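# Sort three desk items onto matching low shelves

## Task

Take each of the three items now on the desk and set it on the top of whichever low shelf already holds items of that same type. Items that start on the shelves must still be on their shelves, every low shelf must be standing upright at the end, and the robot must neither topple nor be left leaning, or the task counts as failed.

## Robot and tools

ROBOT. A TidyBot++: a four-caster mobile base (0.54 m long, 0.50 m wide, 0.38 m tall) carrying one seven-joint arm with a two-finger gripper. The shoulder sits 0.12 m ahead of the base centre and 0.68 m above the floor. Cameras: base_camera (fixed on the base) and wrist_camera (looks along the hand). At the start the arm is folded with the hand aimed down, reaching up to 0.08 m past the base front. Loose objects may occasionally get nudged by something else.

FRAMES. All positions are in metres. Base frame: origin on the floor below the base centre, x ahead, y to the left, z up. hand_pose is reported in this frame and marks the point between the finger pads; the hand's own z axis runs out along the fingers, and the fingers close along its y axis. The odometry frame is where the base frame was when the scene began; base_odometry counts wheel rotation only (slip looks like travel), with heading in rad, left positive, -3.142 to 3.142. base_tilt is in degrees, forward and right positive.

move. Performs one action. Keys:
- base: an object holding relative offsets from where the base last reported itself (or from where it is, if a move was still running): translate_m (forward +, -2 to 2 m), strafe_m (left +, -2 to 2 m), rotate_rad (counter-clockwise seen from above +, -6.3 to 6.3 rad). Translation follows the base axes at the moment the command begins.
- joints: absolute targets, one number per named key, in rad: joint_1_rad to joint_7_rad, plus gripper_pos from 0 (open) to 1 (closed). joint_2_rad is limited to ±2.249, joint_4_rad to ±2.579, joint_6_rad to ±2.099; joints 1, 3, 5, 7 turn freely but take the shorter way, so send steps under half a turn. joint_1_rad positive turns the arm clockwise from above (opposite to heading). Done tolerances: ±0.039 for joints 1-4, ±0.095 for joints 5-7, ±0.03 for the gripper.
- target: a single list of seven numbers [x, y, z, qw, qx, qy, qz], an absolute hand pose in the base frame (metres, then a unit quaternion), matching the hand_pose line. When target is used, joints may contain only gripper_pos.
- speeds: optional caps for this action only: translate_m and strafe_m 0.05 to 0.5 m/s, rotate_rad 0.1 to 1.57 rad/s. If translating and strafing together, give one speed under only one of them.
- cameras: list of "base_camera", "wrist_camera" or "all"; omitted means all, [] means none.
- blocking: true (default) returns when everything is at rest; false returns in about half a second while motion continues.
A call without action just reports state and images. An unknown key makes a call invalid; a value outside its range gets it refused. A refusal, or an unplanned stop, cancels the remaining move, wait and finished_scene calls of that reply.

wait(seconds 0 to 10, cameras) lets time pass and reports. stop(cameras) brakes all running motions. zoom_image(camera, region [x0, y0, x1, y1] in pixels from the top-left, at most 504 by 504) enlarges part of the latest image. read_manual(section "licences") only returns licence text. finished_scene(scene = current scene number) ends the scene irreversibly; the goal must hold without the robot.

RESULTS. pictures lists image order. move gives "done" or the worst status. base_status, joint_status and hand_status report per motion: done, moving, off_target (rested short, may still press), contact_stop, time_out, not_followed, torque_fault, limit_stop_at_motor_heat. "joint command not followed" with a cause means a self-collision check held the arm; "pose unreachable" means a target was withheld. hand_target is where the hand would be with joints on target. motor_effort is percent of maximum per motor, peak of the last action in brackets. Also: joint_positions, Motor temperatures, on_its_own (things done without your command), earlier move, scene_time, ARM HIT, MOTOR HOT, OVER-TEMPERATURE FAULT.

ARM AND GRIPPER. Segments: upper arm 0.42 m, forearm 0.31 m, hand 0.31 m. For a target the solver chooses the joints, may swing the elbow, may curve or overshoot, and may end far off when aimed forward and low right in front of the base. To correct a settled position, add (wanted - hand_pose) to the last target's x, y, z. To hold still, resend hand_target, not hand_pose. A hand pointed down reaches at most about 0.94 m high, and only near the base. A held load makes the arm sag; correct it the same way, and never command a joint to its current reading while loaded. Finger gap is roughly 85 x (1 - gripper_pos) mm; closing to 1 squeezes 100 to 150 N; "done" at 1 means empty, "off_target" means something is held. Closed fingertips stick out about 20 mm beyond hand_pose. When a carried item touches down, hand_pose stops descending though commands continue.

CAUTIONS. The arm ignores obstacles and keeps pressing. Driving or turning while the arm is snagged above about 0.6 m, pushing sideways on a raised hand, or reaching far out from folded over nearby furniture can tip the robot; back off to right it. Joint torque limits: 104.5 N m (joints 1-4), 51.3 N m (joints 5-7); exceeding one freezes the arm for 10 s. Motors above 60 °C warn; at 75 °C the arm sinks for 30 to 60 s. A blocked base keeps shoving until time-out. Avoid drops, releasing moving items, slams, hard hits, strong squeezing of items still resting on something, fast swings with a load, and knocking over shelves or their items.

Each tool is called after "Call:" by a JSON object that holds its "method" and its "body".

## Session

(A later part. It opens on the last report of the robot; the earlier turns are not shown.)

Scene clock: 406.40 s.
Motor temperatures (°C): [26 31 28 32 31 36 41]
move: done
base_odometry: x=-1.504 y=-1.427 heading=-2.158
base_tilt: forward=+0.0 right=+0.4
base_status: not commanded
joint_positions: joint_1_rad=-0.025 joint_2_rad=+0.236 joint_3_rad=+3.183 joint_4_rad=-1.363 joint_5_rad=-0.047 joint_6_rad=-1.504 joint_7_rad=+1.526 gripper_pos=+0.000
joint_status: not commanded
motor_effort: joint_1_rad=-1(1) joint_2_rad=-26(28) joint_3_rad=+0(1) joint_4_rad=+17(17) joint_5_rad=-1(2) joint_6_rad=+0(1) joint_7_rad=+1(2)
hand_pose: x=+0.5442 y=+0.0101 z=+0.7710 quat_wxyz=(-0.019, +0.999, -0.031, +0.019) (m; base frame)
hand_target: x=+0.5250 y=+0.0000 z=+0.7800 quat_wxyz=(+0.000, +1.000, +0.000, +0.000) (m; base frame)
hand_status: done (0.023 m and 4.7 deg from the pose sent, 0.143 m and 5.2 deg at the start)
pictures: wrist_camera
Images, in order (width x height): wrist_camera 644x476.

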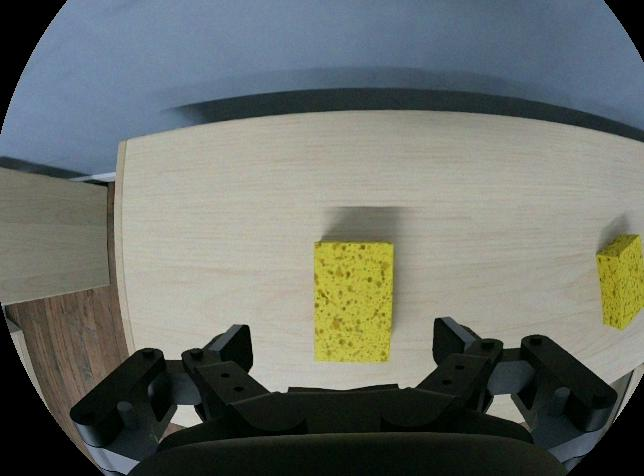

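Call:
{"method": "move", "body": {"base": {"translate_m": -0.7}, "joints": {"joint_1_rad": 0.0, "joint_2_rad": -0.8, "joint_3_rad": 3.1416, "joint_4_rad": -2.0, "joint_5_rad": 0.0, "joint_6_rad": -0.7, "joint_7_rad": 1.57}}}

Call:
{"method": "move", "body": {"base": {"rotate_rad": 1.55}}}

Call:
{"method": "move", "body": {"base": {"rotate_rad": -2.9}}}

Scene clock: 414.23 s.
Motor temperatures (°C): [26 31 28 32 31 35 41]
move: done
base_odometry: x=-1.116 y=-0.844 heading=-2.158
base_tilt: forward=-0.1 right=+0.4
base_status: done
joint_positions: joint_1_rad=-0.018 joint_2_rad=-0.804 joint_3_rad=+3.162 joint_4_rad=-1.979 joint_5_rad=-0.047 joint_6_rad=-0.757 joint_7_rad=+1.526 gripper_pos=+0.000
joint_status: all done
motor_effort: joint_1_rad=-1(2) joint_2_rad=+7(30) joint_3_rad=+1(2) joint_4_rad=+20(21) joint_5_rad=+0(2) joint_6_rad=+7(9) joint_7_rad=+1(2)
hand_pose: x=+0.3972 y=+0.0079 z=+0.9852 quat_wxyz=(-0.043, +0.822, -0.026, +0.567) (m; base frame)
hand_target: x=+0.4047 y=+0.0013 z=+0.9882 quat_wxyz=(+0.000, +0.813, +0.000, +0.582) (m; base frame)
hand_status: not commanded
pictures: base_camera, wrist_camera
Images, in order (width x height): base_camera 644x364, wrist_camera 644x476.

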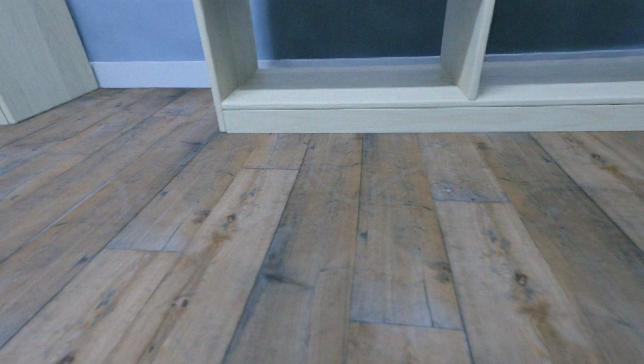

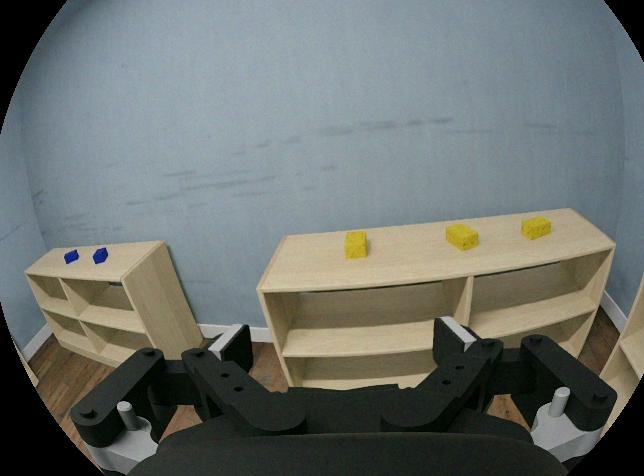

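Scene clock: 416.50 s.
Motor temperatures (°C): [26 31 28 32 31 35 41]
move: done
base_odometry: x=-1.116 y=-0.844 heading=-0.608
base_tilt: forward=+0.0 right=+0.4
base_status: done
joint_positions: joint_1_rad=-0.015 joint_2_rad=-0.804 joint_3_rad=+3.157 joint_4_rad=-1.980 joint_5_rad=-0.046 joint_6_rad=-0.755 joint_7_rad=+1.526 gripper_pos=+0.000
joint_status: not commanded
motor_effort: joint_1_rad=-1(2) joint_2_rad=+7(8) joint_3_rad=+1(2) joint_4_rad=+21(21) joint_5_rad=+0(1) joint_6_rad=+8(8) joint_7_rad=+1(2)
hand_pose: x=+0.3975 y=+0.0090 z=+0.9856 quat_wxyz=(-0.041, +0.821, -0.025, +0.568) (m; base frame)
hand_target: x=+0.4047 y=+0.0013 z=+0.9882 quat_wxyz=(+0.000, +0.813, +0.000, +0.582) (m; base frame)
hand_status: not commanded
pictures: base_camera, wrist_camera
Images, in order (width x height): base_camera 644x364, wrist_camera 644x476.

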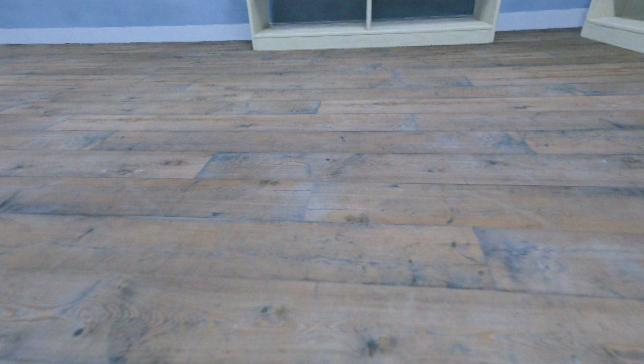

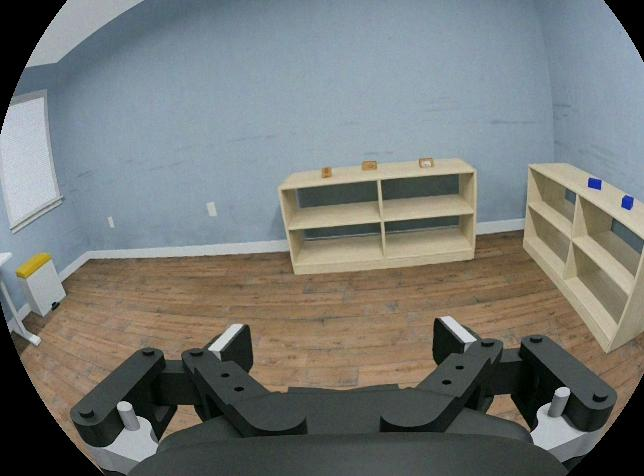

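Scene clock: 419.73 s.
Motor temperatures (°C): [26 31 28 32 31 35 41]
move: done
base_odometry: x=-1.116 y=-0.844 heading=+2.776
base_tilt: forward=-0.1 right=+0.4
base_status: done
joint_positions: joint_1_rad=-0.014 joint_2_rad=-0.804 joint_3_rad=+3.155 joint_4_rad=-1.980 joint_5_rad=-0.045 joint_6_rad=-0.754 joint_7_rad=+1.526 gripper_pos=+0.000
joint_status: not commanded
motor_effort: joint_1_rad=-1(2) joint_2_rad=+8(8) joint_3_rad=+1(2) joint_4_rad=+21(21) joint_5_rad=-1(2) joint_6_rad=+7(9) joint_7_rad=+1(2)
hand_pose: x=+0.3975 y=+0.0094 z=+0.9855 quat_wxyz=(-0.040, +0.821, -0.024, +0.568) (m; base frame)
hand_target: x=+0.4047 y=+0.0013 z=+0.9882 quat_wxyz=(+0.000, +0.813, +0.000, +0.582) (m; base frame)
hand_status: not commanded
pictures: base_camera, wrist_camera
Images, in order (width x height): base_camera 644x364, wrist_camera 644x476.

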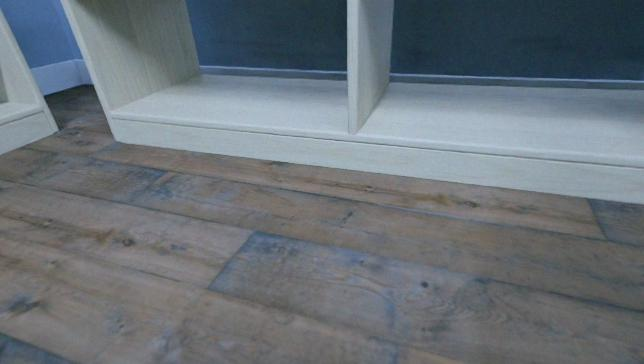

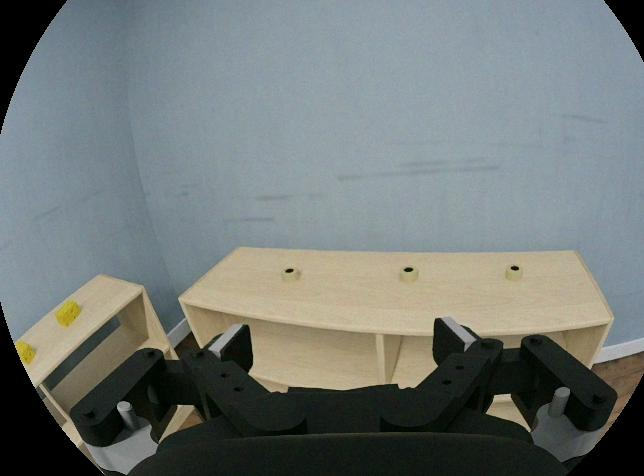

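Call:
{"method": "finished_scene", "body": {"scene": 2}}

The scene is finished: the task was done.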